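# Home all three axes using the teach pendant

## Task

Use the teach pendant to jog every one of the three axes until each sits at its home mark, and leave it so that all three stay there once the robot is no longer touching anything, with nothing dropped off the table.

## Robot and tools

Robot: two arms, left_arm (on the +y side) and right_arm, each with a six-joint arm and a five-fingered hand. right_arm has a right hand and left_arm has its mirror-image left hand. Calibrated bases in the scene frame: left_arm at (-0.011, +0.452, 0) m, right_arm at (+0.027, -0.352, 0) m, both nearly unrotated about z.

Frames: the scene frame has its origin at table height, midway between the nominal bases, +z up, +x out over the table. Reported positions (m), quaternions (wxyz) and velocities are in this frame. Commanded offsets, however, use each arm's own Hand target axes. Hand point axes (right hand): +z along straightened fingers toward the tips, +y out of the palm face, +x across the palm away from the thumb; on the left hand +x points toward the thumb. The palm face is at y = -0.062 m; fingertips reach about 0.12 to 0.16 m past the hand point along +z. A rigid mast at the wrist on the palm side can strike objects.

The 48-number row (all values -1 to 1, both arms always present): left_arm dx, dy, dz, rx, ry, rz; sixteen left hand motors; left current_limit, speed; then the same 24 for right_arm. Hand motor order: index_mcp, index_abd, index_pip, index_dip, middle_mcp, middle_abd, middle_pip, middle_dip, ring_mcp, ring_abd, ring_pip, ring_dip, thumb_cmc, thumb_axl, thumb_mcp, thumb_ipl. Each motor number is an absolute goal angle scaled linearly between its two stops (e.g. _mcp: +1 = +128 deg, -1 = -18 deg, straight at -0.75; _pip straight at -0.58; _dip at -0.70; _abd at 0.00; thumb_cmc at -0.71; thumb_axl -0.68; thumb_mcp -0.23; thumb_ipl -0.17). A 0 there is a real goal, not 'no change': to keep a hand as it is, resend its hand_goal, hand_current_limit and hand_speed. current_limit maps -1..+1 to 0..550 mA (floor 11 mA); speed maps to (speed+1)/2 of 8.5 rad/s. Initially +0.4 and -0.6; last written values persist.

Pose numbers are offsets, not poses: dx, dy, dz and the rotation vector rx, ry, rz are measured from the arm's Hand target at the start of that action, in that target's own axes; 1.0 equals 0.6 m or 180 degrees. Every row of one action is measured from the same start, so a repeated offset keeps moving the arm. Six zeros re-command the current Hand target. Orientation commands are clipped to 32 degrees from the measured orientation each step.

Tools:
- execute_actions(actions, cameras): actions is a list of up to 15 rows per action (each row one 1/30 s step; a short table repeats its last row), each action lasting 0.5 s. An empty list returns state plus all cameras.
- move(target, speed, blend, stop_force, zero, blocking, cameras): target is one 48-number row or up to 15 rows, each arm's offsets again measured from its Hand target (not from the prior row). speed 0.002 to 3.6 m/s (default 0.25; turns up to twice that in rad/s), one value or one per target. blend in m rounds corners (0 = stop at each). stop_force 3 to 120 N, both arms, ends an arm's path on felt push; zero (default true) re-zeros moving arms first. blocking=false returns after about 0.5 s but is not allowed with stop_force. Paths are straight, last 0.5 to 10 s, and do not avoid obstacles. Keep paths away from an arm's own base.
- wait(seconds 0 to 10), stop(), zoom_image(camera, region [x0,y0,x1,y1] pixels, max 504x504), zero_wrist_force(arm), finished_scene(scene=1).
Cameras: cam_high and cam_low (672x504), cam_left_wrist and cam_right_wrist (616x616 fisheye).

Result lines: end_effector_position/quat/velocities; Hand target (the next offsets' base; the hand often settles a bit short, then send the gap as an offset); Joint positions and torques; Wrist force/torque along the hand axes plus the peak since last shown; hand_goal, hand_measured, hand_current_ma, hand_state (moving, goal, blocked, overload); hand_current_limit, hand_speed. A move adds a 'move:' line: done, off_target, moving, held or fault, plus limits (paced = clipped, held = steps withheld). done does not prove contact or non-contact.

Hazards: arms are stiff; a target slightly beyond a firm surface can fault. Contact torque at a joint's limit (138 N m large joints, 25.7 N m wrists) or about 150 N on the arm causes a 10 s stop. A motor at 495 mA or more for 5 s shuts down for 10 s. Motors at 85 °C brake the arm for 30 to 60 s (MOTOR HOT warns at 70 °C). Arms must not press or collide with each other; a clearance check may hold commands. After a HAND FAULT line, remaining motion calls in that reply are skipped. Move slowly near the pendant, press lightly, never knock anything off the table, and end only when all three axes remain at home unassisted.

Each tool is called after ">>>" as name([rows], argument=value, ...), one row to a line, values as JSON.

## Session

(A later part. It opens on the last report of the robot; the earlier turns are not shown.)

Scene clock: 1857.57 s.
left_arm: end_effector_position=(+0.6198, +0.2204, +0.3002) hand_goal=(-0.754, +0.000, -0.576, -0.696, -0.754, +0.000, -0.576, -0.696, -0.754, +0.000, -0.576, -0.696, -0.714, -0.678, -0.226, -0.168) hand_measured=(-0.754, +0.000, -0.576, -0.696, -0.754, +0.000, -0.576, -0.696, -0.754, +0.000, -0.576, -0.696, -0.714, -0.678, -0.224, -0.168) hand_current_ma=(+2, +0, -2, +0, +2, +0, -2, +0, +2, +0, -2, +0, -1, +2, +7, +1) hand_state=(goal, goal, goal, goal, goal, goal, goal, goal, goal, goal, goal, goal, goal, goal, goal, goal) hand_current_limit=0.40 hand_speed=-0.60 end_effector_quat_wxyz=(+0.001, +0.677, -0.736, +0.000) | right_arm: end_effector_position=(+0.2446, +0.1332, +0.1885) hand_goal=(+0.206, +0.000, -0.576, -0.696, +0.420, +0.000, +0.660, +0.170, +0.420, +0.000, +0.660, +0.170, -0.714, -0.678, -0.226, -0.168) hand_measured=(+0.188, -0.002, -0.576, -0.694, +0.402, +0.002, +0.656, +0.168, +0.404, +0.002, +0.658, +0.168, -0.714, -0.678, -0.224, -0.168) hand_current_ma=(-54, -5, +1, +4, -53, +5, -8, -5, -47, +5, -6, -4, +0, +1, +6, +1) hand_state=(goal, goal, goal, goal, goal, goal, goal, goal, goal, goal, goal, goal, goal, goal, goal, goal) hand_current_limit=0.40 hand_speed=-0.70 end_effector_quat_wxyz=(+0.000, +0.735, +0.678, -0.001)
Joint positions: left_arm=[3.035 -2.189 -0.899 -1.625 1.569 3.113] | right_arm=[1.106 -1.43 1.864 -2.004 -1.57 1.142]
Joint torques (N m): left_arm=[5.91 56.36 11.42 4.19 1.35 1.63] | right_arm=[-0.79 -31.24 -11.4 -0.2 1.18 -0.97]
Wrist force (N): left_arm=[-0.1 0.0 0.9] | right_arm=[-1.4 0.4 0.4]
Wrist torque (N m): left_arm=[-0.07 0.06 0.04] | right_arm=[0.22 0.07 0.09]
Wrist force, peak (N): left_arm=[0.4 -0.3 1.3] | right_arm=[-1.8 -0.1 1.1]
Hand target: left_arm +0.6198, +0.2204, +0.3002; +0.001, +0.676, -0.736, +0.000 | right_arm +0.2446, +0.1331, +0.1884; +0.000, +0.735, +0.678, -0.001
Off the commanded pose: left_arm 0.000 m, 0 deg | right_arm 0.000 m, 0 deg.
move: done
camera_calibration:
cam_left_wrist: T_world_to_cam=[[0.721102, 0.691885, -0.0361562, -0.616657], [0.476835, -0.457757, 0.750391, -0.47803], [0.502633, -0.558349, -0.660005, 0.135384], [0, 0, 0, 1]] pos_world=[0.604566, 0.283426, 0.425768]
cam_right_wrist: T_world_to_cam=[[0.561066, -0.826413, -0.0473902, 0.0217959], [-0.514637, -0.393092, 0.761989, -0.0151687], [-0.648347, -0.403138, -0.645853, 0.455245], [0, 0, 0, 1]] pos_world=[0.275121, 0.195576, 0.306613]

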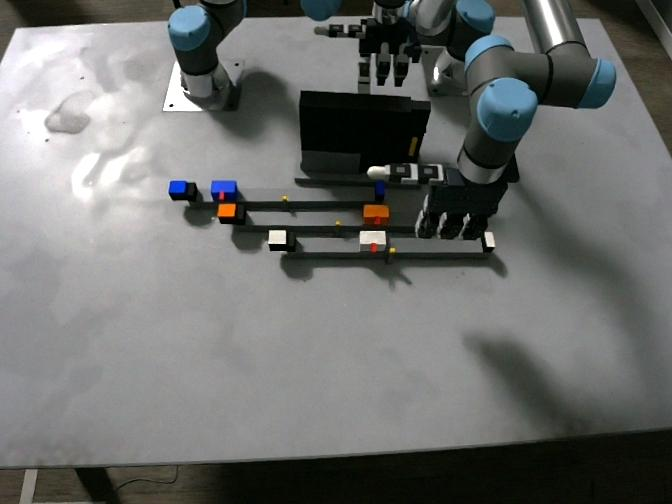

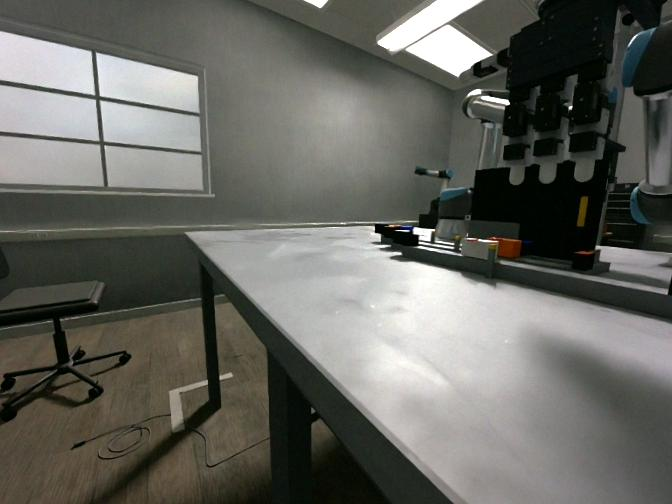

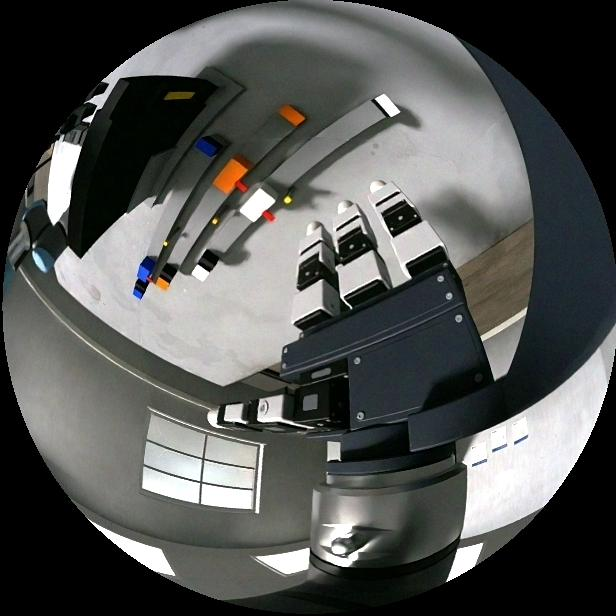

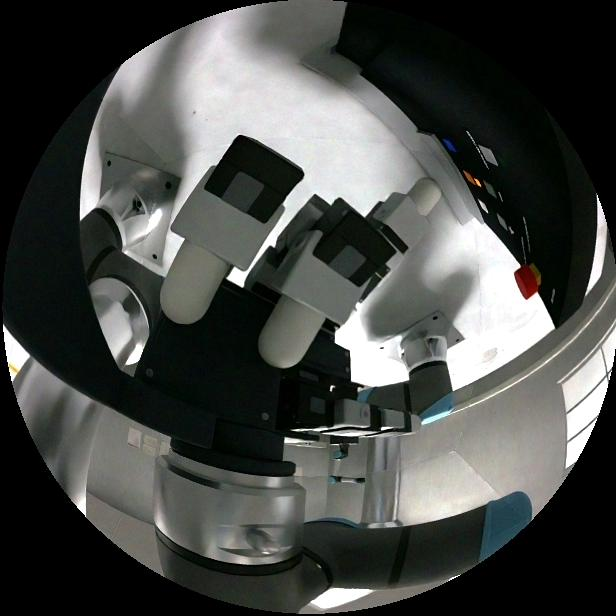

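>>> move([
  [0,0,0,0,0,0,-0.754,0,-0.576,-0.696,-0.754,0,-0.576,-0.696,-0.754,0,-0.576,-0.696,-0.714,-0.678,-0.226,-0.168,0.4,-0.6,0,0.0633,-0.0107,0,0,0,0.2055,0,-0.576,-0.696,0.42,0,0.66,0.17,0.42,0,0.66,0.17,-0.714,-0.678,-0.226,-0.168,0.4,-0.7],
], speed=0.1)

>>> move([
  [0,0,0,0,0,0,-0.754,0,-0.576,-0.696,-0.754,0,-0.576,-0.696,-0.754,0,-0.576,-0.696,-0.714,-0.678,-0.226,-0.168,0.4,-0.6,0,0.04,0,0,0,0,0.2055,0,-0.576,-0.696,0.42,0,0.66,0.17,0.42,0,0.66,0.17,-0.714,-0.678,-0.226,-0.168,0.4,-0.7],
], speed=0.015, stop_force=4, cameras=["cam_right_wrist", "cam_left_wrist"])

>>> zoom_image(camera="cam_right_wrist", region=[340, 60, 560, 300])

Scene clock: 1918.93 s.
left_arm: end_effector_position=(+0.6198, +0.2204, +0.3002) hand_goal=(-0.754, +0.000, -0.576, -0.696, -0.754, +0.000, -0.576, -0.696, -0.754, +0.000, -0.576, -0.696, -0.714, -0.678, -0.226, -0.168) hand_measured=(-0.754, +0.000, -0.576, -0.696, -0.754, +0.000, -0.576, -0.696, -0.754, +0.000, -0.576, -0.696, -0.714, -0.678, -0.224, -0.168) hand_current_ma=(+2, +0, -2, +0, +2, +0, -2, +0, +2, +0, -2, +0, -1, +2, +7, +1) hand_state=(goal, goal, goal, goal, goal, goal, goal, goal, goal, goal, goal, goal, goal, goal, goal, goal) hand_current_limit=0.40 hand_speed=-0.60 end_effector_quat_wxyz=(+0.001, +0.676, -0.736, +0.000) | right_arm: end_effector_position=(+0.2825, +0.1300, +0.1948) hand_goal=(+0.206, +0.000, -0.576, -0.696, +0.420, +0.000, +0.660, +0.170, +0.420, +0.000, +0.660, +0.170, -0.714, -0.678, -0.226, -0.168) hand_measured=(+0.190, -0.002, -0.576, -0.694, +0.402, +0.002, +0.656, +0.168, +0.404, +0.002, +0.658, +0.168, -0.714, -0.678, -0.224, -0.168) hand_current_ma=(-52, -5, +1, +4, -53, +5, -7, -5, -47, +5, -6, -4, +0, +1, +6, +1) hand_state=(goal, goal, goal, goal, goal, goal, goal, goal, goal, goal, goal, goal, goal, goal, goal, goal) hand_current_limit=0.40 hand_speed=-0.70 end_effector_quat_wxyz=(+0.000, +0.735, +0.678, -0.001)
Joint positions: left_arm=[3.035 -2.189 -0.899 -1.625 1.569 3.114] | right_arm=[1.04 -1.418 1.832 -1.984 -1.57 1.077]
Joint torques (N m): left_arm=[4.99 56.64 11.52 4.52 1.48 1.56] | right_arm=[13.42 -33.31 -11.65 -4.89 -0.47 1.16]
Wrist force (N): left_arm=[0.1 -0.3 0.5] | right_arm=[-1.5 -0.2 0.9]
Wrist torque (N m): left_arm=[-0.07 0.03 0.07] | right_arm=[0.10 0.05 0.06]
Wrist force, peak (N): left_arm=[0.1 -0.1 1.2] | right_arm=[-1.6 -1.3 0.8]
Hand target: left_arm +0.6198, +0.2204, +0.3002; +0.001, +0.676, -0.736, +0.000 | right_arm +0.2824, +0.1300, +0.1948; +0.000, +0.735, +0.678, -0.001
Off the commanded pose: left_arm 0.000 m, 0 deg | right_arm 0.000 m, 0 deg.
move: done

Scene clock: 1921.13 s.
left_arm: end_effector_position=(+0.6198, +0.2204, +0.3002) hand_goal=(-0.754, +0.000, -0.576, -0.696, -0.754, +0.000, -0.576, -0.696, -0.754, +0.000, -0.576, -0.696, -0.714, -0.678, -0.226, -0.168) hand_measured=(-0.754, +0.000, -0.576, -0.696, -0.754, +0.000, -0.576, -0.696, -0.754, +0.000, -0.576, -0.696, -0.714, -0.678, -0.224, -0.168) hand_current_ma=(+2, +0, -2, +0, +2, +0, -2, +0, +2, +0, -2, +0, -1, +2, +7, +1) hand_state=(goal, goal, goal, goal, goal, goal, goal, goal, goal, goal, goal, goal, goal, goal, goal, goal) hand_current_limit=0.40 hand_speed=-0.60 end_effector_quat_wxyz=(+0.001, +0.676, -0.736, +0.000) | right_arm: end_effector_position=(+0.2999, +0.1286, +0.1948) hand_goal=(+0.206, +0.000, -0.576, -0.696, +0.420, +0.000, +0.660, +0.170, +0.420, +0.000, +0.660, +0.170, -0.714, -0.678, -0.226, -0.168) hand_measured=(+0.190, -0.002, -0.576, -0.694, +0.402, +0.002, +0.656, +0.168, +0.404, +0.002, +0.658, +0.168, -0.714, -0.678, -0.224, -0.168) hand_current_ma=(-51, -4, -1, +4, -53, +5, -7, -5, -47, +5, -6, -4, +0, +1, +6, +1) hand_state=(goal, goal, goal, goal, goal, goal, goal, goal, goal, goal, goal, goal, goal, goal, goal, goal) hand_current_limit=0.40 hand_speed=-0.70 end_effector_quat_wxyz=(+0.000, +0.735, +0.678, -0.001)
Joint positions: left_arm=[3.035 -2.189 -0.899 -1.625 1.569 3.114] | right_arm=[1.011 -1.408 1.82 -1.982 -1.57 1.048]
Joint torques (N m): left_arm=[4.93 55.41 10.96 4.46 1.41 0.99] | right_arm=[12.03 -32.69 -11.55 -4.98 -0.42 -0.85]
Wrist force (N): left_arm=[0.4 -0.2 0.6] | right_arm=[-1.5 -3.5 -0.4]
Wrist torque (N m): left_arm=[-0.07 -0.01 0.09] | right_arm=[0.11 0.04 0.15]
Wrist force, peak (N): left_arm=[0.5 0.0 1.0] | right_arm=[-1.8 -4.9 -0.8]
Hand target: left_arm +0.6198, +0.2204, +0.3002; +0.001, +0.676, -0.736, +0.000 | right_arm +0.2999, +0.1286, +0.1948; +0.000, +0.735, +0.678, -0.001 (not the last commanded pose)
Off the commanded pose: left_arm 0.000 m, 0 deg | right_arm 0.007 m, 0 deg.
move: contact (right_arm)
camera_calibration:
cam_left_wrist: T_world_to_cam=[[0.721273, 0.691716, -0.0359828, -0.616854], [0.476605, -0.457933, 0.75043, -0.477812], [0.502607, -0.558414, -0.65997, 0.13546], [0, 0, 0, 1]] pos_world=[0.604565, 0.283525, 0.425768]
cam_right_wrist: T_world_to_cam=[[0.560937, -0.826507, -0.0472964, -0.0126766], [-0.514652, -0.392896, 0.76208, 0.00671177], [-0.648447, -0.403137, -0.645753, 0.49342], [0, 0, 0, 1]] pos_world=[0.330521, 0.191076, 0.312913]
Images, in order (width x height): cam_left_wrist 616x616, cam_right_wrist 616x616.

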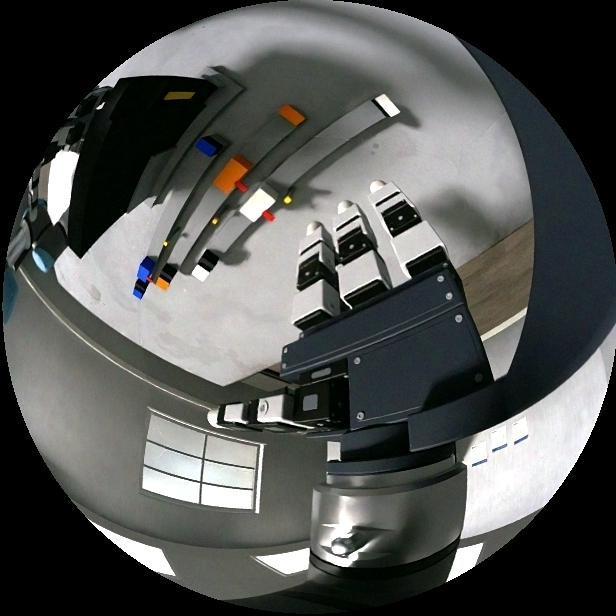

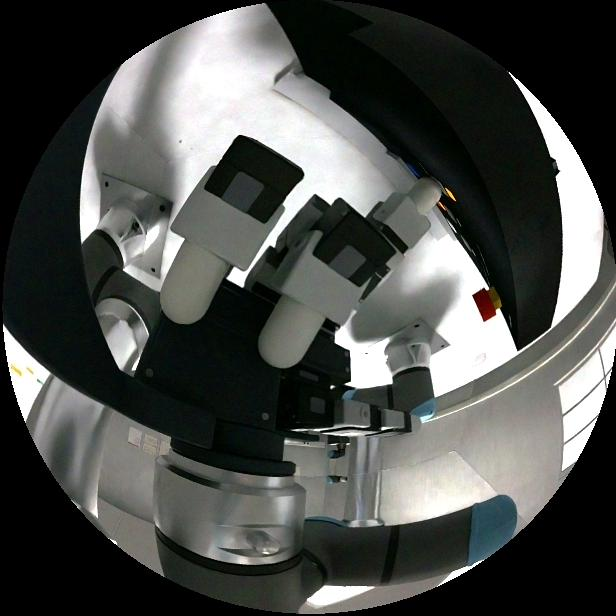

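Scaled by 2.100 from the camera's 616x616 image, which has a finer 880x880 frame.

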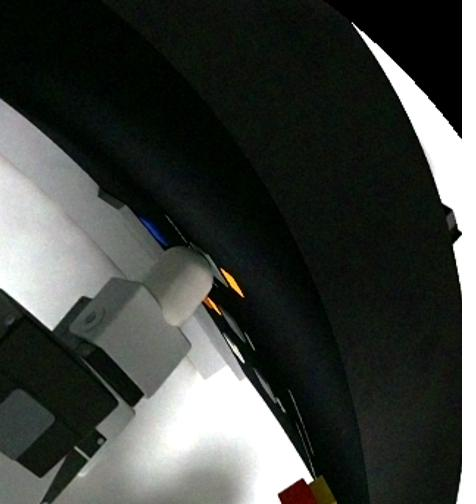

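>>> move([
  [0,0,0,0,0,0,0.49,0,-0.576,-0.696,0.42,0,0.66,0.17,0.42,0,0.66,0.17,-0.714,-0.678,-0.226,-0.168,0.4,-0.6,0,-0.04,0,0,0,0,0.2055,0,-0.576,-0.696,0.42,0,0.66,0.17,0.42,0,0.66,0.17,-0.714,-0.678,-0.226,-0.168,0.4,-0.7],
  [-0.0018,0.1758,0.331,0,0,0,0.49,0,-0.576,-0.696,0.42,0,0.66,0.17,0.42,0,0.66,0.17,-0.714,-0.678,-0.226,-0.168,0.4,-0.6,0,-0.04,0,0,0,0,0.2055,0,-0.576,-0.696,0.42,0,0.66,0.17,0.42,0,0.66,0.17,-0.714,-0.678,-0.226,-0.168,0.4,-0.7],
], speed=0.2, cameras=["cam_high", "cam_right_wrist", "cam_left_wrist"])

>>> zoom_image(camera="cam_left_wrist", region=[60, 40, 360, 340])

>>> zoom_image(camera="cam_right_wrist", region=[360, 80, 560, 320])

Scene clock: 1963.13 s.
left_arm: end_effector_position=(+0.5147, +0.2301, +0.1017) hand_goal=(+0.490, +0.000, -0.576, -0.696, +0.420, +0.000, +0.660, +0.170, +0.420, +0.000, +0.660, +0.170, -0.714, -0.678, -0.226, -0.168) hand_measured=(+0.468, +0.000, -0.576, -0.696, +0.404, +0.000, +0.656, +0.168, +0.402, +0.000, +0.656, +0.168, -0.714, -0.678, -0.224, -0.168) hand_current_ma=(-79, +0, -2, +0, -57, +0, -9, -6, -67, +0, -9, -7, -1, +2, +9, +1) hand_state=(blocked, goal, goal, goal, goal, goal, goal, goal, goal, goal, goal, goal, goal, goal, goal, goal) hand_current_limit=0.40 hand_speed=-0.60 end_effector_quat_wxyz=(+0.001, +0.676, -0.736, +0.000) | right_arm: end_effector_position=(+0.2760, +0.1306, +0.1948) hand_goal=(+0.206, +0.000, -0.576, -0.696, +0.420, +0.000, +0.660, +0.170, +0.420, +0.000, +0.660, +0.170, -0.714, -0.678, -0.226, -0.168) hand_measured=(+0.190, -0.002, -0.576, -0.694, +0.402, +0.002, +0.656, +0.168, +0.404, +0.002, +0.658, +0.168, -0.714, -0.678, -0.224, -0.168) hand_current_ma=(-50, -4, -1, +4, -53, +5, -7, -5, -47, +5, -6, -4, +0, +1, +6, +1) hand_state=(goal, goal, goal, goal, goal, goal, goal, goal, goal, goal, goal, goal, goal, goal, goal, goal) hand_current_limit=0.40 hand_speed=-0.70 end_effector_quat_wxyz=(+0.000, +0.735, +0.678, -0.001)
Joint positions: left_arm=[3.031 -2.059 -1.637 -1.017 1.569 3.11] | right_arm=[1.052 -1.421 1.837 -1.985 -1.57 1.088]
Joint torques (N m): left_arm=[2.56 48.53 8.61 4.34 -0.79 -1.1] | right_arm=[-12.91 -19.19 -32.54 -0.66 1.47 0.92]
Wrist force (N): left_arm=[0.3 -0.1 0.7] | right_arm=[-1.6 0.1 0.7]
Wrist torque (N m): left_arm=[0.11 -0.01 0.09] | right_arm=[0.16 0.07 0.09]
Wrist force, peak (N): left_arm=[0.5 1.1 2.5] | right_arm=[-1.7 -3.9 -0.5]
Hand target: left_arm +0.5147, +0.2301, +0.1017; +0.001, +0.676, -0.736, +0.000 | right_arm +0.2760, +0.1306, +0.1948; +0.000, +0.735, +0.678, -0.001
Off the commanded pose: left_arm 0.000 m, 0 deg | right_arm 0.000 m, 0 deg.
move: done
camera_calibration:
cam_left_wrist: T_world_to_cam=[[0.721271, 0.691712, -0.0360864, -0.554806], [0.476722, -0.457948, 0.750346, -0.274399], [0.502498, -0.558406, -0.660059, 0.0627126], [0, 0, 0, 1]] pos_world=[0.499465, 0.293125, 0.227267]
cam_right_wrist: T_world_to_cam=[[0.560973, -0.826484, -0.0472601, 0.0023341], [-0.514686, -0.392916, 0.762047, -0.00494476], [-0.648389, -0.403163, -0.645795, 0.478688], [0, 0, 0, 1]] pos_world=[0.306522, 0.192976, 0.313013]
Images, in order (width x height): cam_high 672x504, cam_left_wrist 616x616, cam_right_wrist 616x616.

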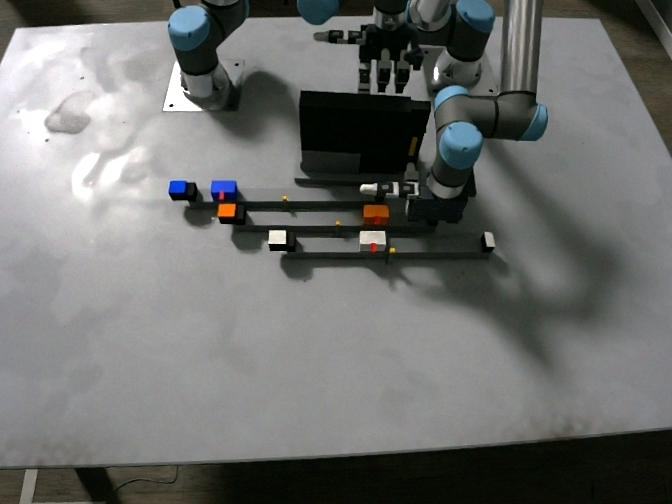

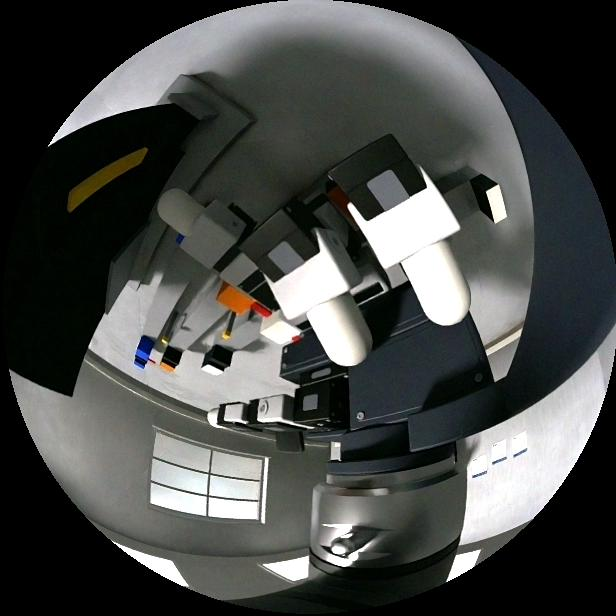

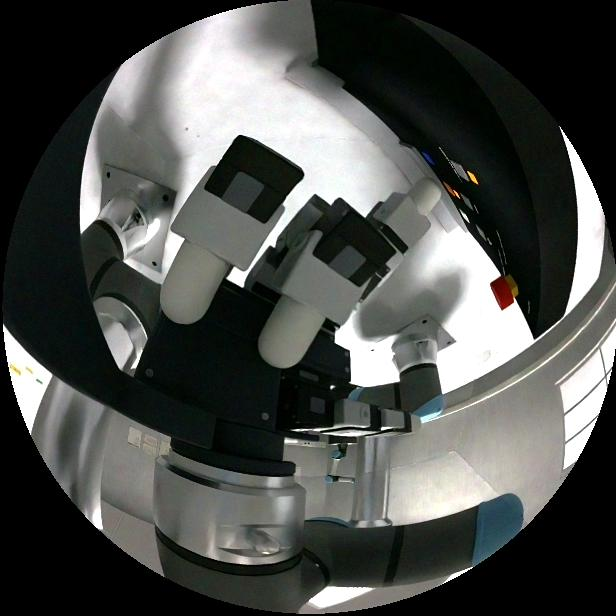

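Scaled by 1.680 from the camera's 616x616 image, which has a finer 880x880 frame.

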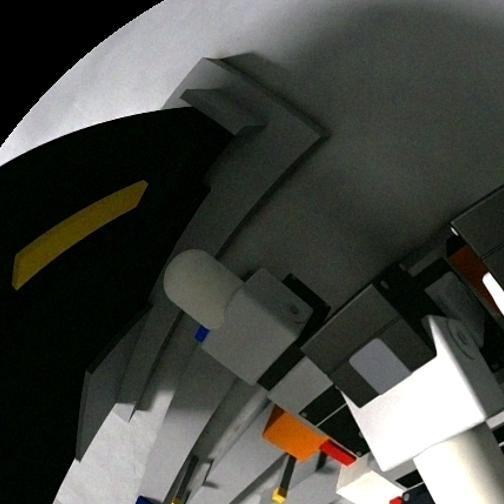

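Scaled by 2.100 from the camera's 616x616 image, which has a finer 880x880 frame.

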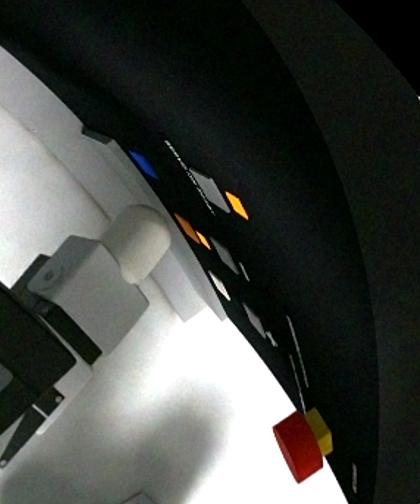

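>>> move([
  [-0.0057,0.0367,-0.0352,0,0,0,0.49,0,-0.576,-0.696,0.42,0,0.66,0.17,0.42,0,0.66,0.17,-0.714,-0.678,-0.226,-0.168,0.4,-0.6,0,0,0,0,0,0,0.2055,0,-0.576,-0.696,0.42,0,0.66,0.17,0.42,0,0.66,0.17,-0.714,-0.678,-0.226,-0.168,0.4,-0.7],
], speed=0.1)

>>> move([
  [0,0.05,0,0,0,0,0.49,0,-0.576,-0.696,0.42,0,0.66,0.17,0.42,0,0.66,0.17,-0.714,-0.678,-0.226,-0.168,0.4,-0.6,0,0,0,0,0,0,0.2055,0,-0.576,-0.696,0.42,0,0.66,0.17,0.42,0,0.66,0.17,-0.714,-0.678,-0.226,-0.168,0.4,-0.7],
], speed=0.01, stop_force=3, cameras=["cam_right_wrist", "cam_left_wrist"])

>>> zoom_image(camera="cam_left_wrist", region=[20, 80, 260, 320])

>>> zoom_image(camera="cam_right_wrist", region=[400, 130, 560, 340])

Scene clock: 2000.00 s.
left_arm: end_effector_position=(+0.4930, +0.2355, +0.1227) hand_goal=(+0.490, +0.000, -0.576, -0.696, +0.420, +0.000, +0.660, +0.170, +0.420, +0.000, +0.660, +0.170, -0.714, -0.678, -0.226, -0.168) hand_measured=(+0.468, +0.000, -0.576, -0.696, +0.404, +0.000, +0.656, +0.168, +0.402, +0.000, +0.656, +0.168, -0.714, -0.678, -0.224, -0.168) hand_current_ma=(-79, +0, -2, +0, -57, +0, -9, -6, -67, +0, -9, -7, -1, +2, +9, +1) hand_state=(blocked, goal, goal, goal, goal, goal, goal, goal, goal, goal, goal, goal, goal, goal, goal, goal) hand_current_limit=0.40 hand_speed=-0.60 end_effector_quat_wxyz=(+0.001, +0.676, -0.736, +0.000) | right_arm: end_effector_position=(+0.2760, +0.1306, +0.1948) hand_goal=(+0.206, +0.000, -0.576, -0.696, +0.420, +0.000, +0.660, +0.170, +0.420, +0.000, +0.660, +0.170, -0.714, -0.678, -0.226, -0.168) hand_measured=(+0.190, -0.002, -0.576, -0.694, +0.402, +0.002, +0.656, +0.168, +0.404, +0.002, +0.658, +0.168, -0.714, -0.678, -0.224, -0.168) hand_current_ma=(-50, -4, -1, +4, -53, +5, -7, -5, -47, +5, -6, -4, +0, +1, +6, +1) hand_state=(goal, goal, goal, goal, goal, goal, goal, goal, goal, goal, goal, goal, goal, goal, goal, goal) hand_current_limit=0.40 hand_speed=-0.70 end_effector_quat_wxyz=(+0.000, +0.735, +0.678, -0.001)
Joint positions: left_arm=[3.036 -1.988 -1.686 -1.04 1.569 3.115] | right_arm=[1.052 -1.421 1.837 -1.985 -1.57 1.088]
Joint torques (N m): left_arm=[-2.52 30.73 26.21 4.6 0.54 0.38] | right_arm=[-12.94 -20.25 -31.87 -0.62 1.41 0.9]
Wrist force (N): left_arm=[0.2 0.1 1.0] | right_arm=[-1.3 0.2 0.8]
Wrist torque (N m): left_arm=[0.12 -0.01 0.00] | right_arm=[0.15 0.03 0.12]
Wrist force, peak (N): left_arm=[0.4 -0.7 1.3] | right_arm=[-1.9 0.1 0.9]
Hand target: left_arm +0.4930, +0.2354, +0.1228; +0.001, +0.676, -0.736, +0.000 | right_arm +0.2760, +0.1306, +0.1948; +0.000, +0.735, +0.678, -0.001
Off the commanded pose: left_arm 0.000 m, 0 deg | right_arm 0.000 m, 0 deg.
move: done

Scene clock: 2002.37 s.
left_arm: end_effector_position=(+0.4770, +0.2368, +0.1228) hand_goal=(+0.490, +0.000, -0.576, -0.696, +0.420, +0.000, +0.660, +0.170, +0.420, +0.000, +0.660, +0.170, -0.714, -0.678, -0.226, -0.168) hand_measured=(+0.468, +0.000, -0.576, -0.696, +0.404, +0.000, +0.656, +0.168, +0.402, +0.000, +0.656, +0.168, -0.714, -0.678, -0.224, -0.168) hand_current_ma=(-79, +0, -2, +0, -57, +0, -9, -6, -67, +0, -9, -7, -1, +2, +9, +1) hand_state=(blocked, goal, goal, goal, goal, goal, goal, goal, goal, goal, goal, goal, goal, goal, goal, goal) hand_current_limit=0.40 hand_speed=-0.60 end_effector_quat_wxyz=(+0.001, +0.676, -0.736, +0.000) | right_arm: end_effector_position=(+0.2760, +0.1306, +0.1948) hand_goal=(+0.206, +0.000, -0.576, -0.696, +0.420, +0.000, +0.660, +0.170, +0.420, +0.000, +0.660, +0.170, -0.714, -0.678, -0.226, -0.168) hand_measured=(+0.190, -0.002, -0.576, -0.694, +0.402, +0.002, +0.656, +0.168, +0.404, +0.002, +0.658, +0.168, -0.714, -0.678, -0.224, -0.168) hand_current_ma=(-50, -4, -1, +4, -53, +5, -7, -5, -47, +5, -6, -4, +0, +1, +6, +1) hand_state=(goal, goal, goal, goal, goal, goal, goal, goal, goal, goal, goal, goal, goal, goal, goal, goal) hand_current_limit=0.40 hand_speed=-0.70 end_effector_quat_wxyz=(+0.000, +0.735, +0.678, -0.001)
Joint positions: left_arm=[3.035 -1.955 -1.734 -1.024 1.569 3.114] | right_arm=[1.052 -1.421 1.837 -1.985 -1.57 1.088]
Joint torques (N m): left_arm=[-1.53 29.1 24.89 -1.05 -0.44 -0.98] | right_arm=[-12.8 -20.67 -32.81 -0.51 1.5 0.83]
Wrist force (N): left_arm=[0.5 -3.0 1.2] | right_arm=[-1.4 0.1 0.6]
Wrist torque (N m): left_arm=[-0.03 -0.07 0.04] | right_arm=[0.16 0.05 0.11]
Wrist force, peak (N): left_arm=[0.2 -3.6 1.0] | right_arm=[-1.7 0.3 0.9]
Hand target: left_arm +0.4770, +0.2368, +0.1228; +0.001, +0.676, -0.736, +0.000 (not the last commanded pose) | right_arm +0.2760, +0.1306, +0.1948; +0.000, +0.735, +0.678, -0.001
Off the commanded pose: left_arm 0.014 m, 0 deg | right_arm 0.000 m, 0 deg.
move: contact (left_arm)
camera_calibration:
cam_left_wrist: T_world_to_cam=[[0.721238, 0.691754, -0.0359376, -0.531522], [0.476543, -0.457864, 0.750511, -0.269174], [0.502715, -0.558423, -0.65988, 0.0991868], [0, 0, 0, 1]] pos_world=[0.461765, 0.299825, 0.248368]
cam_right_wrist: T_world_to_cam=[[0.560973, -0.826484, -0.0472601, 0.0023341], [-0.514686, -0.392916, 0.762047, -0.00494476], [-0.648389, -0.403163, -0.645795, 0.478688], [0, 0, 0, 1]] pos_world=[0.306522, 0.192976, 0.313013]
Images, in order (width x height): cam_left_wrist 616x616, cam_right_wrist 616x616.

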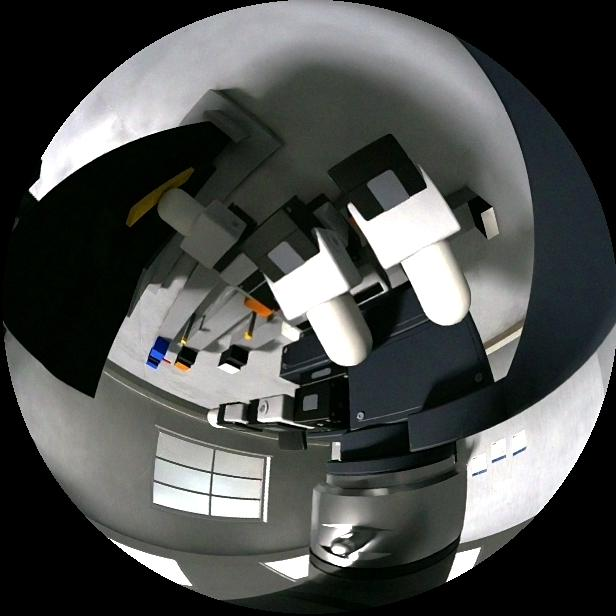

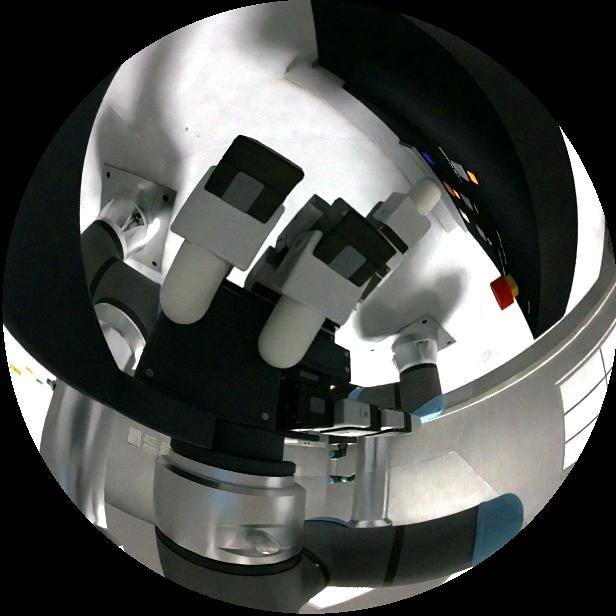

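Scaled by 2.100 from the camera's 616x616 image, which has a finer 880x880 frame.

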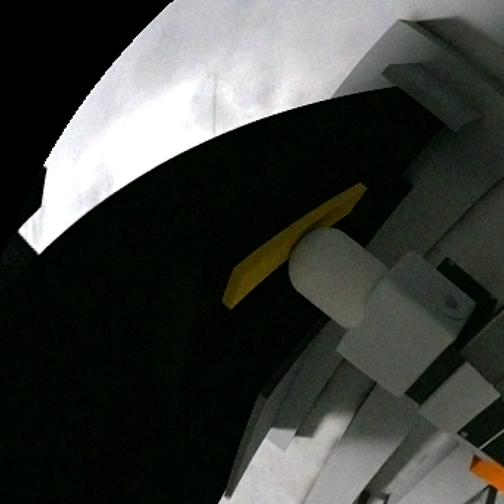

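Scaled by 2.400 from the camera's 616x616 image, which has a finer 880x880 frame.

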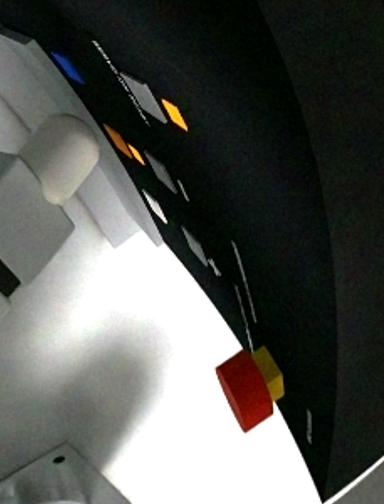

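>>> move([
  [0,0.0045,0,0,0,0,0.49,0,-0.576,-0.696,0.42,0,0.66,0.17,0.42,0,0.66,0.17,-0.714,-0.678,-0.226,-0.168,0.4,-0.6,0,0,0,0,0,0,0.2055,0,-0.576,-0.696,0.42,0,0.66,0.17,0.42,0,0.66,0.17,-0.714,-0.678,-0.226,-0.168,0.4,-0.7],
], speed=0.02, cameras=["cam_right_wrist", "cam_left_wrist"])

>>> zoom_image(camera="cam_right_wrist", region=[480, 240, 580, 360])

Scene clock: 2015.10 s.
left_arm: end_effector_position=(+0.4743, +0.2370, +0.1228) hand_goal=(+0.490, +0.000, -0.576, -0.696, +0.420, +0.000, +0.660, +0.170, +0.420, +0.000, +0.660, +0.170, -0.714, -0.678, -0.226, -0.168) hand_measured=(+0.468, +0.002, -0.578, -0.696, +0.404, +0.000, +0.656, +0.168, +0.402, +0.000, +0.656, +0.168, -0.714, -0.678, -0.224, -0.168) hand_current_ma=(-78, +6, -2, +0, -57, +0, -9, -6, -67, +0, -9, -7, -1, +2, +9, +1) hand_state=(blocked, goal, goal, goal, goal, goal, goal, goal, goal, goal, goal, goal, goal, goal, goal, goal) hand_current_limit=0.40 hand_speed=-0.60 end_effector_quat_wxyz=(+0.001, +0.677, -0.736, +0.000) | right_arm: end_effector_position=(+0.2760, +0.1306, +0.1948) hand_goal=(+0.206, +0.000, -0.576, -0.696, +0.420, +0.000, +0.660, +0.170, +0.420, +0.000, +0.660, +0.170, -0.714, -0.678, -0.226, -0.168) hand_measured=(+0.190, -0.002, -0.576, -0.694, +0.402, +0.002, +0.656, +0.168, +0.404, +0.002, +0.658, +0.168, -0.714, -0.678, -0.224, -0.168) hand_current_ma=(-50, -4, -1, +4, -53, +5, -7, -5, -47, +5, -6, -4, +0, +1, +6, +1) hand_state=(goal, goal, goal, goal, goal, goal, goal, goal, goal, goal, goal, goal, goal, goal, goal, goal) hand_current_limit=0.40 hand_speed=-0.70 end_effector_quat_wxyz=(+0.000, +0.735, +0.678, -0.001)
Joint positions: left_arm=[3.035 -1.949 -1.742 -1.021 1.569 3.114] | right_arm=[1.052 -1.421 1.837 -1.985 -1.57 1.088]
Joint torques (N m): left_arm=[-8.22 35.26 16.91 3.08 -0.61 -1.86] | right_arm=[-12.86 -19.38 -31.64 -0.66 1.53 0.93]
Wrist force (N): left_arm=[-0.1 -4.7 0.9] | right_arm=[-1.7 0.0 0.5]
Wrist torque (N m): left_arm=[-0.08 0.00 -0.01] | right_arm=[0.16 0.08 0.08]
Wrist force, peak (N): left_arm=[0.1 -4.8 0.8] | right_arm=[-1.8 0.1 0.8]
Hand target: left_arm +0.4743, +0.2370, +0.1228; +0.001, +0.676, -0.736, +0.000 | right_arm +0.2760, +0.1306, +0.1948; +0.000, +0.735, +0.678, -0.001
Off the commanded pose: left_arm 0.000 m, 0 deg | right_arm 0.000 m, 0 deg.
move: done
camera_calibration:
cam_left_wrist: T_world_to_cam=[[0.721203, 0.691794, -0.0358926, -0.529789], [0.476567, -0.457889, 0.750481, -0.267746], [0.502743, -0.558354, -0.659917, 0.100687], [0, 0, 0, 1]] pos_world=[0.459065, 0.300125, 0.248368]
cam_right_wrist: T_world_to_cam=[[0.560973, -0.826484, -0.0472601, 0.0023341], [-0.514686, -0.392916, 0.762047, -0.00494476], [-0.648389, -0.403163, -0.645795, 0.478688], [0, 0, 0, 1]] pos_world=[0.306522, 0.192976, 0.313013]
Images, in order (width x height): cam_left_wrist 616x616, cam_right_wrist 616x616.

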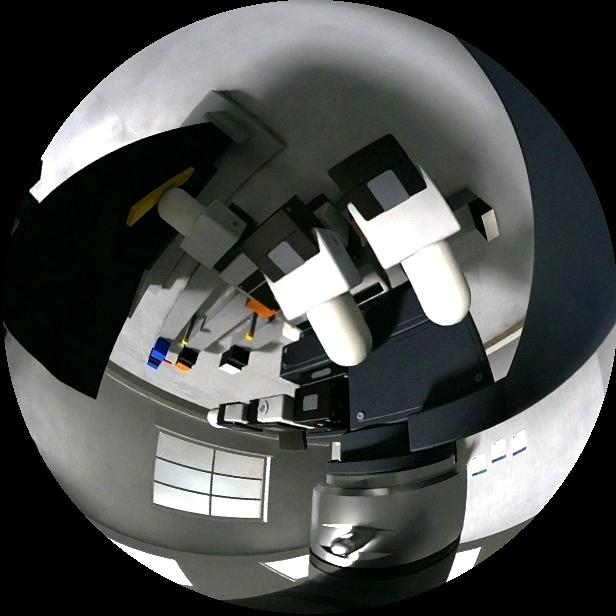

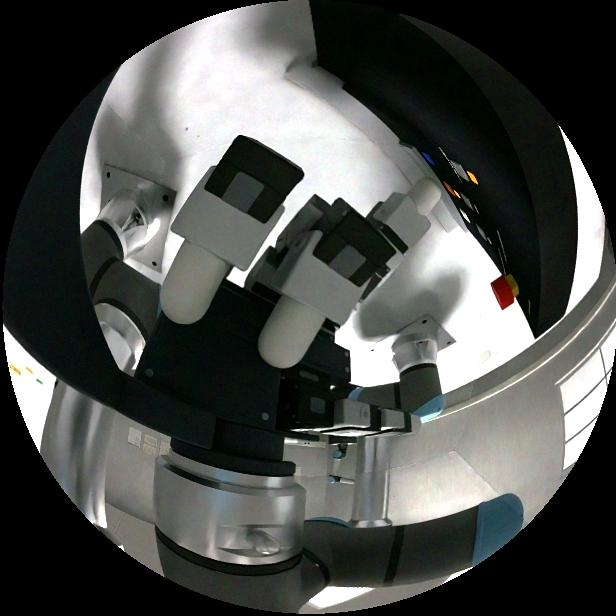

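Scaled by 4.200 from the camera's 616x616 image, which has a finer 880x880 frame.

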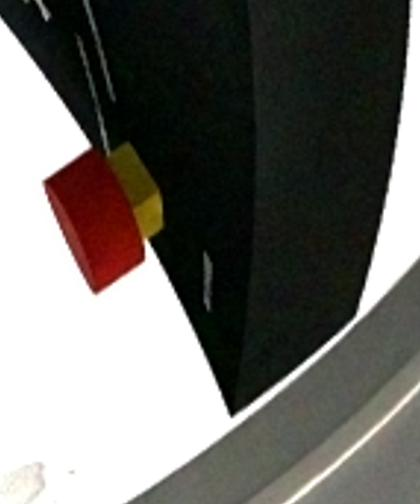

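>>> move([
  [0,0.004,0,0,0,0,0.49,0,-0.576,-0.696,0.42,0,0.66,0.17,0.42,0,0.66,0.17,-0.714,-0.678,-0.226,-0.168,0.4,-0.6,0,0,0,0,0,0,0.2055,0,-0.576,-0.696,0.42,0,0.66,0.17,0.42,0,0.66,0.17,-0.714,-0.678,-0.226,-0.168,0.4,-0.7],
], speed=0.02, cameras=["cam_right_wrist"])

>>> zoom_image(camera="cam_right_wrist", region=[480, 240, 580, 360])

Scene clock: 2022.03 s.
left_arm: end_effector_position=(+0.4719, +0.2372, +0.1228) hand_goal=(+0.490, +0.000, -0.576, -0.696, +0.420, +0.000, +0.660, +0.170, +0.420, +0.000, +0.660, +0.170, -0.714, -0.678, -0.226, -0.168) hand_measured=(+0.468, +0.004, -0.578, -0.696, +0.404, +0.000, +0.656, +0.168, +0.402, +0.000, +0.656, +0.168, -0.714, -0.678, -0.224, -0.168) hand_current_ma=(-78, +11, -4, +0, -57, +0, -9, -6, -67, +0, -9, -7, -1, +2, +9, +1) hand_state=(blocked, goal, goal, goal, goal, goal, goal, goal, goal, goal, goal, goal, goal, goal, goal, goal) hand_current_limit=0.40 hand_speed=-0.60 end_effector_quat_wxyz=(+0.001, +0.677, -0.736, +0.001) | right_arm: end_effector_position=(+0.2760, +0.1306, +0.1948) hand_goal=(+0.206, +0.000, -0.576, -0.696, +0.420, +0.000, +0.660, +0.170, +0.420, +0.000, +0.660, +0.170, -0.714, -0.678, -0.226, -0.168) hand_measured=(+0.190, -0.002, -0.576, -0.694, +0.402, +0.002, +0.656, +0.168, +0.404, +0.002, +0.658, +0.168, -0.714, -0.678, -0.224, -0.168) hand_current_ma=(-50, -4, -1, +4, -53, +5, -7, -5, -47, +5, -6, -4, +0, +1, +6, +1) hand_state=(goal, goal, goal, goal, goal, goal, goal, goal, goal, goal, goal, goal, goal, goal, goal, goal) hand_current_limit=0.40 hand_speed=-0.70 end_effector_quat_wxyz=(+0.000, +0.735, +0.678, -0.001)
Joint positions: left_arm=[3.035 -1.945 -1.749 -1.019 1.569 3.114] | right_arm=[1.052 -1.421 1.837 -1.985 -1.57 1.088]
Joint torques (N m): left_arm=[-10.02 35.47 8.13 -0.66 -0.47 -0.9] | right_arm=[-14.1 -20.05 -32.27 -0.55 1.53 0.86]
Wrist force (N): left_arm=[0.1 -20.7 1.0] | right_arm=[-1.5 0.4 0.7]
Wrist torque (N m): left_arm=[-0.54 -0.02 -0.26] | right_arm=[0.20 0.06 0.11]
Wrist force, peak (N): left_arm=[0.2 -20.8 1.1] | right_arm=[-1.9 0.1 0.8]
Hand target: left_arm +0.4720, +0.2372, +0.1228; +0.001, +0.676, -0.736, +0.000 | right_arm +0.2760, +0.1306, +0.1948; +0.000, +0.735, +0.678, -0.001
Off the commanded pose: left_arm 0.000 m, 0 deg | right_arm 0.000 m, 0 deg.
move: done
camera_calibration:
cam_right_wrist: T_world_to_cam=[[0.560973, -0.826484, -0.0472601, 0.0023341], [-0.514686, -0.392916, 0.762047, -0.00494476], [-0.648389, -0.403163, -0.645795, 0.478688], [0, 0, 0, 1]] pos_world=[0.306522, 0.192976, 0.313013]
Images, in order (width x height): cam_right_wrist 616x616.

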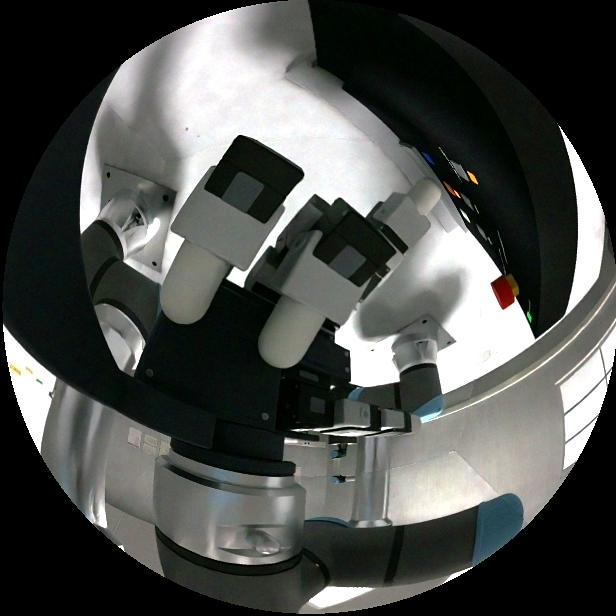

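Scaled by 4.200 from the camera's 616x616 image, which has a finer 880x880 frame.

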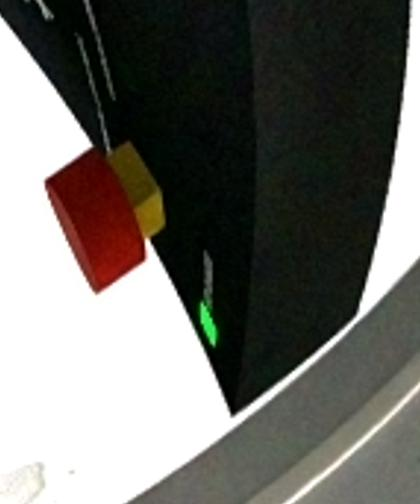

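>>> move([
  [0,-0.0006,0,0,0,0,0.49,0,-0.576,-0.696,0.42,0,0.66,0.17,0.42,0,0.66,0.17,-0.714,-0.678,-0.226,-0.168,0.4,-0.6,-0.0895,0.03,0.0503,0,0,0,0.2055,0,-0.576,-0.696,0.42,0,0.66,0.17,0.42,0,0.66,0.17,-0.714,-0.678,-0.226,-0.168,0.4,-0.7],
], speed=0.1, cameras=["cam_right_wrist", "cam_high", "cam_left_wrist"])

>>> zoom_image(camera="cam_right_wrist", region=[380, 120, 560, 340])

>>> zoom_image(camera="cam_high", region=[150, 160, 510, 280])

Scene clock: 2052.27 s.
left_arm: end_effector_position=(+0.4723, +0.2372, +0.1228) hand_goal=(+0.490, +0.000, -0.576, -0.696, +0.420, +0.000, +0.660, +0.170, +0.420, +0.000, +0.660, +0.170, -0.714, -0.678, -0.226, -0.168) hand_measured=(+0.468, +0.004, -0.578, -0.696, +0.404, +0.000, +0.656, +0.168, +0.402, +0.000, +0.656, +0.168, -0.714, -0.678, -0.224, -0.168) hand_current_ma=(-78, +11, -4, +0, -57, +0, -9, -6, -67, +0, -9, -7, -1, +2, +9, +1) hand_state=(blocked, goal, goal, goal, goal, goal, goal, goal, goal, goal, goal, goal, goal, goal, goal, goal) hand_current_limit=0.40 hand_speed=-0.60 end_effector_quat_wxyz=(+0.001, +0.676, -0.736, +0.000) | right_arm: end_effector_position=(+0.2896, +0.0756, +0.1647) hand_goal=(+0.206, +0.000, -0.576, -0.696, +0.420, +0.000, +0.660, +0.170, +0.420, +0.000, +0.660, +0.170, -0.714, -0.678, -0.226, -0.168) hand_measured=(+0.190, -0.002, -0.576, -0.694, +0.404, +0.002, +0.656, +0.168, +0.404, +0.002, +0.658, +0.168, -0.714, -0.678, -0.224, -0.168) hand_current_ma=(-50, -4, -1, +4, -51, +5, -7, -5, -46, +5, -6, -4, +0, +1, +6, +1) hand_state=(goal, goal, goal, goal, goal, goal, goal, goal, goal, goal, goal, goal, goal, goal, goal, goal) hand_current_limit=0.40 hand_speed=-0.70 end_effector_quat_wxyz=(+0.000, +0.735, +0.678, -0.001)
Joint positions: left_arm=[3.035 -1.945 -1.748 -1.019 1.569 3.114] | right_arm=[0.966 -1.497 2.008 -2.081 -1.57 1.002]
Joint torques (N m): left_arm=[-7.47 30.85 18.49 -3.16 -0.71 2.16] | right_arm=[11.21 -20.36 -19.27 -0.58 1.03 0.19]
Wrist force (N): left_arm=[0.0 -16.5 1.1] | right_arm=[-1.5 0.2 0.4]
Wrist torque (N m): left_arm=[-0.42 -0.01 -0.19] | right_arm=[0.22 0.09 0.10]
Wrist force, peak (N): left_arm=[0.2 -21.0 0.9] | right_arm=[-2.4 0.2 0.8]
Hand target: left_arm +0.4723, +0.2372, +0.1228; +0.001, +0.676, -0.736, +0.000 | right_arm +0.2895, +0.0756, +0.1647; +0.000, +0.735, +0.678, -0.001
Off the commanded pose: left_arm 0.000 m, 0 deg | right_arm 0.000 m, 0 deg.
move: done
camera_calibration:
cam_left_wrist: T_world_to_cam=[[0.721236, 0.691756, -0.0359358, -0.528409], [0.476582, -0.457906, 0.750461, -0.266744], [0.502681, -0.558386, -0.659937, 0.101791], [0, 0, 0, 1]] pos_world=[0.457065, 0.300225, 0.248368]
cam_right_wrist: T_world_to_cam=[[0.560824, -0.82659, -0.0471661, -0.0521953], [-0.514867, -0.392806, 0.761981, 0.00349534], [-0.648374, -0.403053, -0.645879, 0.445963], [0, 0, 0, 1]] pos_world=[0.320222, 0.137976, 0.282913]
Images, in order (width x height): cam_high 672x504, cam_left_wrist 616x616, cam_right_wrist 616x616.

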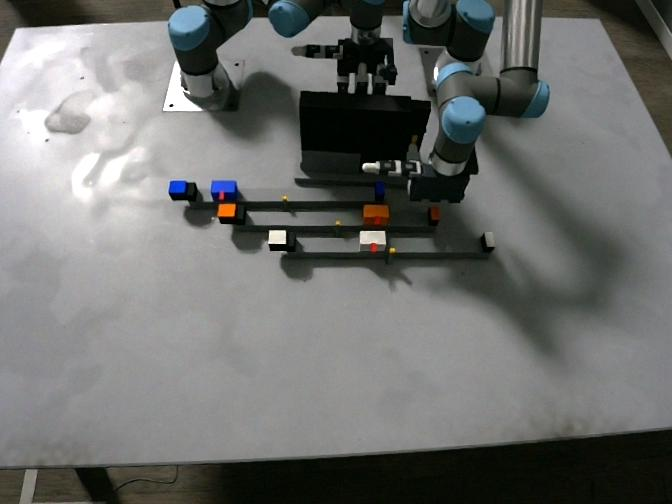

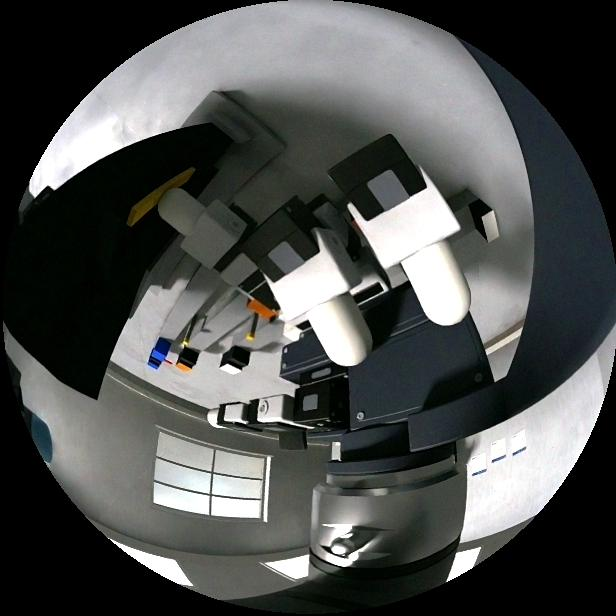

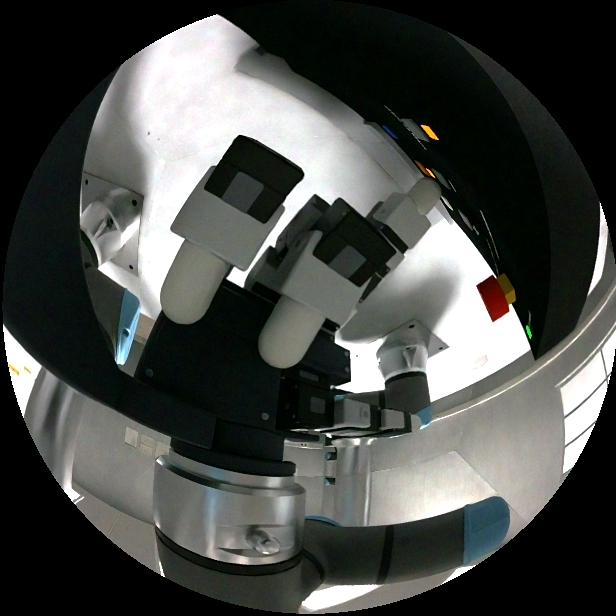

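Scaled by 2.291 from the camera's 616x616 image, which has a finer 880x880 frame.

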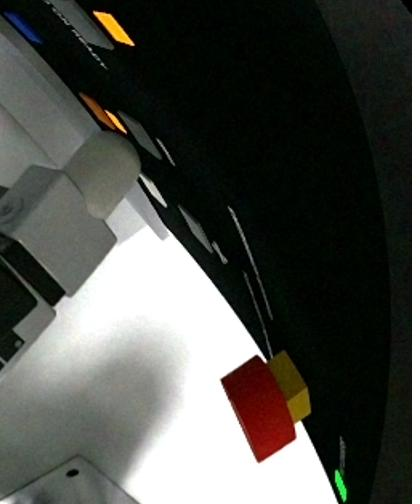

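Scaled by 1.400.

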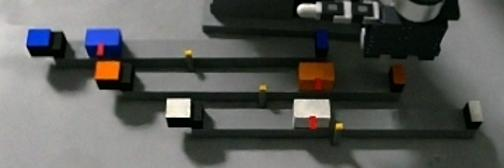

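>>> move([
  [0,0,0,0,0,0,0.49,0,-0.576,-0.696,0.42,0,0.66,0.17,0.42,0,0.66,0.17,-0.714,-0.678,-0.226,-0.168,0.4,-0.6,0,0.0115,0,0,0,0,0.2055,0,-0.576,-0.696,0.42,0,0.66,0.17,0.42,0,0.66,0.17,-0.714,-0.678,-0.226,-0.168,0.4,-0.7],
  [0,0,0,0,0,0,0.49,0,-0.576,-0.696,0.42,0,0.66,0.17,0.42,0,0.66,0.17,-0.714,-0.678,-0.226,-0.168,0.4,-0.6,0,0,0,0,0,0,0.2055,0,-0.576,-0.696,0.42,0,0.66,0.17,0.42,0,0.66,0.17,-0.714,-0.678,-0.226,-0.168,0.4,-0.7],
], speed=0.03, cameras=["cam_right_wrist", "cam_high"])

>>> zoom_image(camera="cam_high", region=[150, 160, 510, 280])

Scene clock: 2072.33 s.
left_arm: end_effector_position=(+0.4723, +0.2372, +0.1228) hand_goal=(+0.490, +0.000, -0.576, -0.696, +0.420, +0.000, +0.660, +0.170, +0.420, +0.000, +0.660, +0.170, -0.714, -0.678, -0.226, -0.168) hand_measured=(+0.468, +0.004, -0.578, -0.696, +0.404, +0.000, +0.656, +0.168, +0.402, +0.000, +0.656, +0.168, -0.714, -0.678, -0.224, -0.168) hand_current_ma=(-78, +11, -4, +0, -57, +0, -9, -6, -67, +0, -9, -7, -1, +2, +9, +1) hand_state=(blocked, goal, goal, goal, goal, goal, goal, goal, goal, goal, goal, goal, goal, goal, goal, goal) hand_current_limit=0.40 hand_speed=-0.60 end_effector_quat_wxyz=(+0.001, +0.676, -0.736, +0.000) | right_arm: end_effector_position=(+0.2894, +0.0756, +0.1647) hand_goal=(+0.206, +0.000, -0.576, -0.696, +0.420, +0.000, +0.660, +0.170, +0.420, +0.000, +0.660, +0.170, -0.714, -0.678, -0.226, -0.168) hand_measured=(+0.190, -0.002, -0.578, -0.694, +0.404, +0.002, +0.656, +0.168, +0.404, +0.002, +0.658, +0.168, -0.714, -0.678, -0.224, -0.168) hand_current_ma=(-52, -2, -3, +5, -51, +5, -7, -5, -46, +5, -6, -4, +0, +1, +6, +1) hand_state=(goal, goal, goal, goal, goal, goal, goal, goal, goal, goal, goal, goal, goal, goal, goal, goal) hand_current_limit=0.40 hand_speed=-0.70 end_effector_quat_wxyz=(+0.000, +0.735, +0.678, -0.001)
Joint positions: left_arm=[3.035 -1.945 -1.748 -1.019 1.569 3.114] | right_arm=[0.966 -1.497 2.009 -2.081 -1.57 1.002]
Joint torques (N m): left_arm=[0.75 40.63 5.85 1.25 -0.69 2.12] | right_arm=[-11.12 -15.97 -22.93 -4.8 1.46 -0.85]
Wrist force (N): left_arm=[0.3 -16.4 0.8] | right_arm=[-1.9 0.0 0.5]
Wrist torque (N m): left_arm=[-0.40 -0.05 -0.18] | right_arm=[0.18 0.14 0.07]
Wrist force, peak (N): left_arm=[0.0 -16.9 0.8] | right_arm=[-1.5 -32.1 -8.5]
Hand target: left_arm +0.4723, +0.2372, +0.1228; +0.001, +0.676, -0.736, +0.000 | right_arm +0.2895, +0.0756, +0.1647; +0.000, +0.735, +0.678, -0.001
Off the commanded pose: left_arm 0.000 m, 0 deg | right_arm 0.000 m, 0 deg.
move: done
camera_calibration:
cam_right_wrist: T_world_to_cam=[[0.561026, -0.826451, -0.0472065, -0.0521038], [-0.51466, -0.3929, 0.762072, 0.00333782], [-0.648363, -0.403247, -0.645769, 0.445695], [0, 0, 0, 1]] pos_world=[0.319921, 0.137975, 0.282813]
Images, in order (width x height): cam_high 672x504, cam_right_wrist 616x616.

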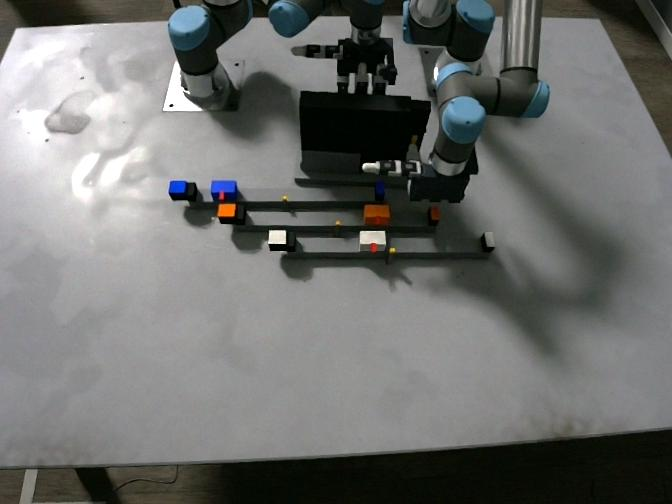

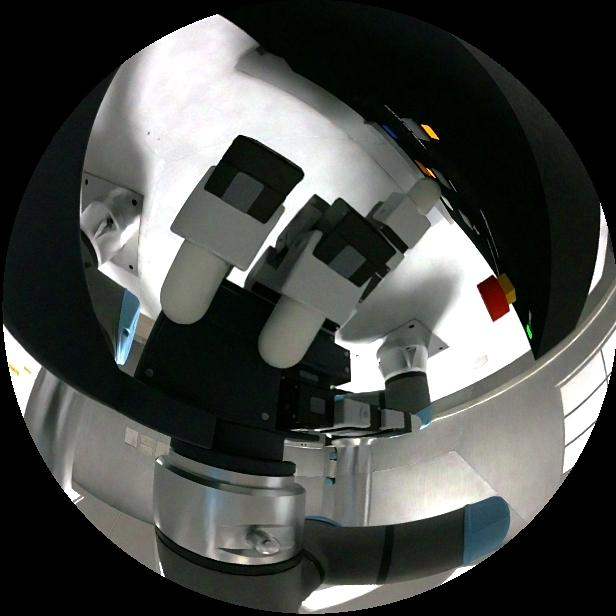

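Scaled by 1.400.

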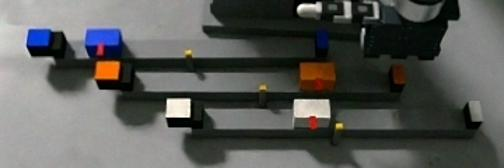

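>>> zoom_image(camera="cam_high", region=[320, 190, 440, 260])

>>> zoom_image(camera="cam_right_wrist", region=[380, 120, 500, 240])

Scaled by 4.200.

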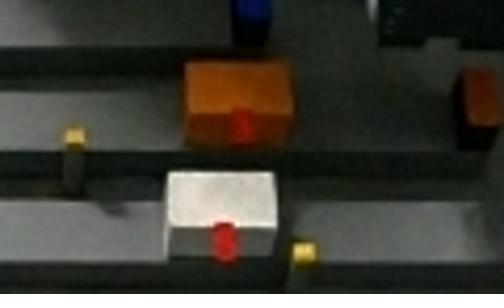

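Scaled by 4.200 from the camera's 616x616 image, which has a finer 880x880 frame.

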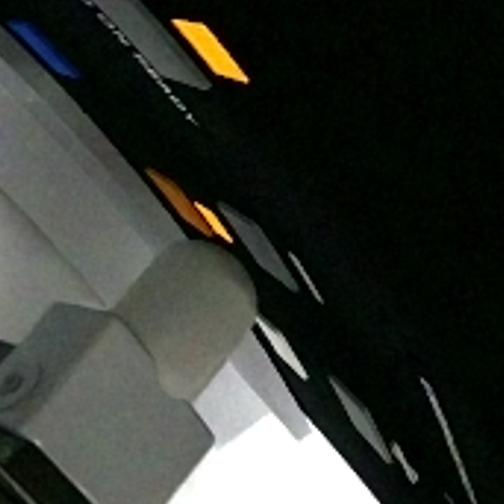

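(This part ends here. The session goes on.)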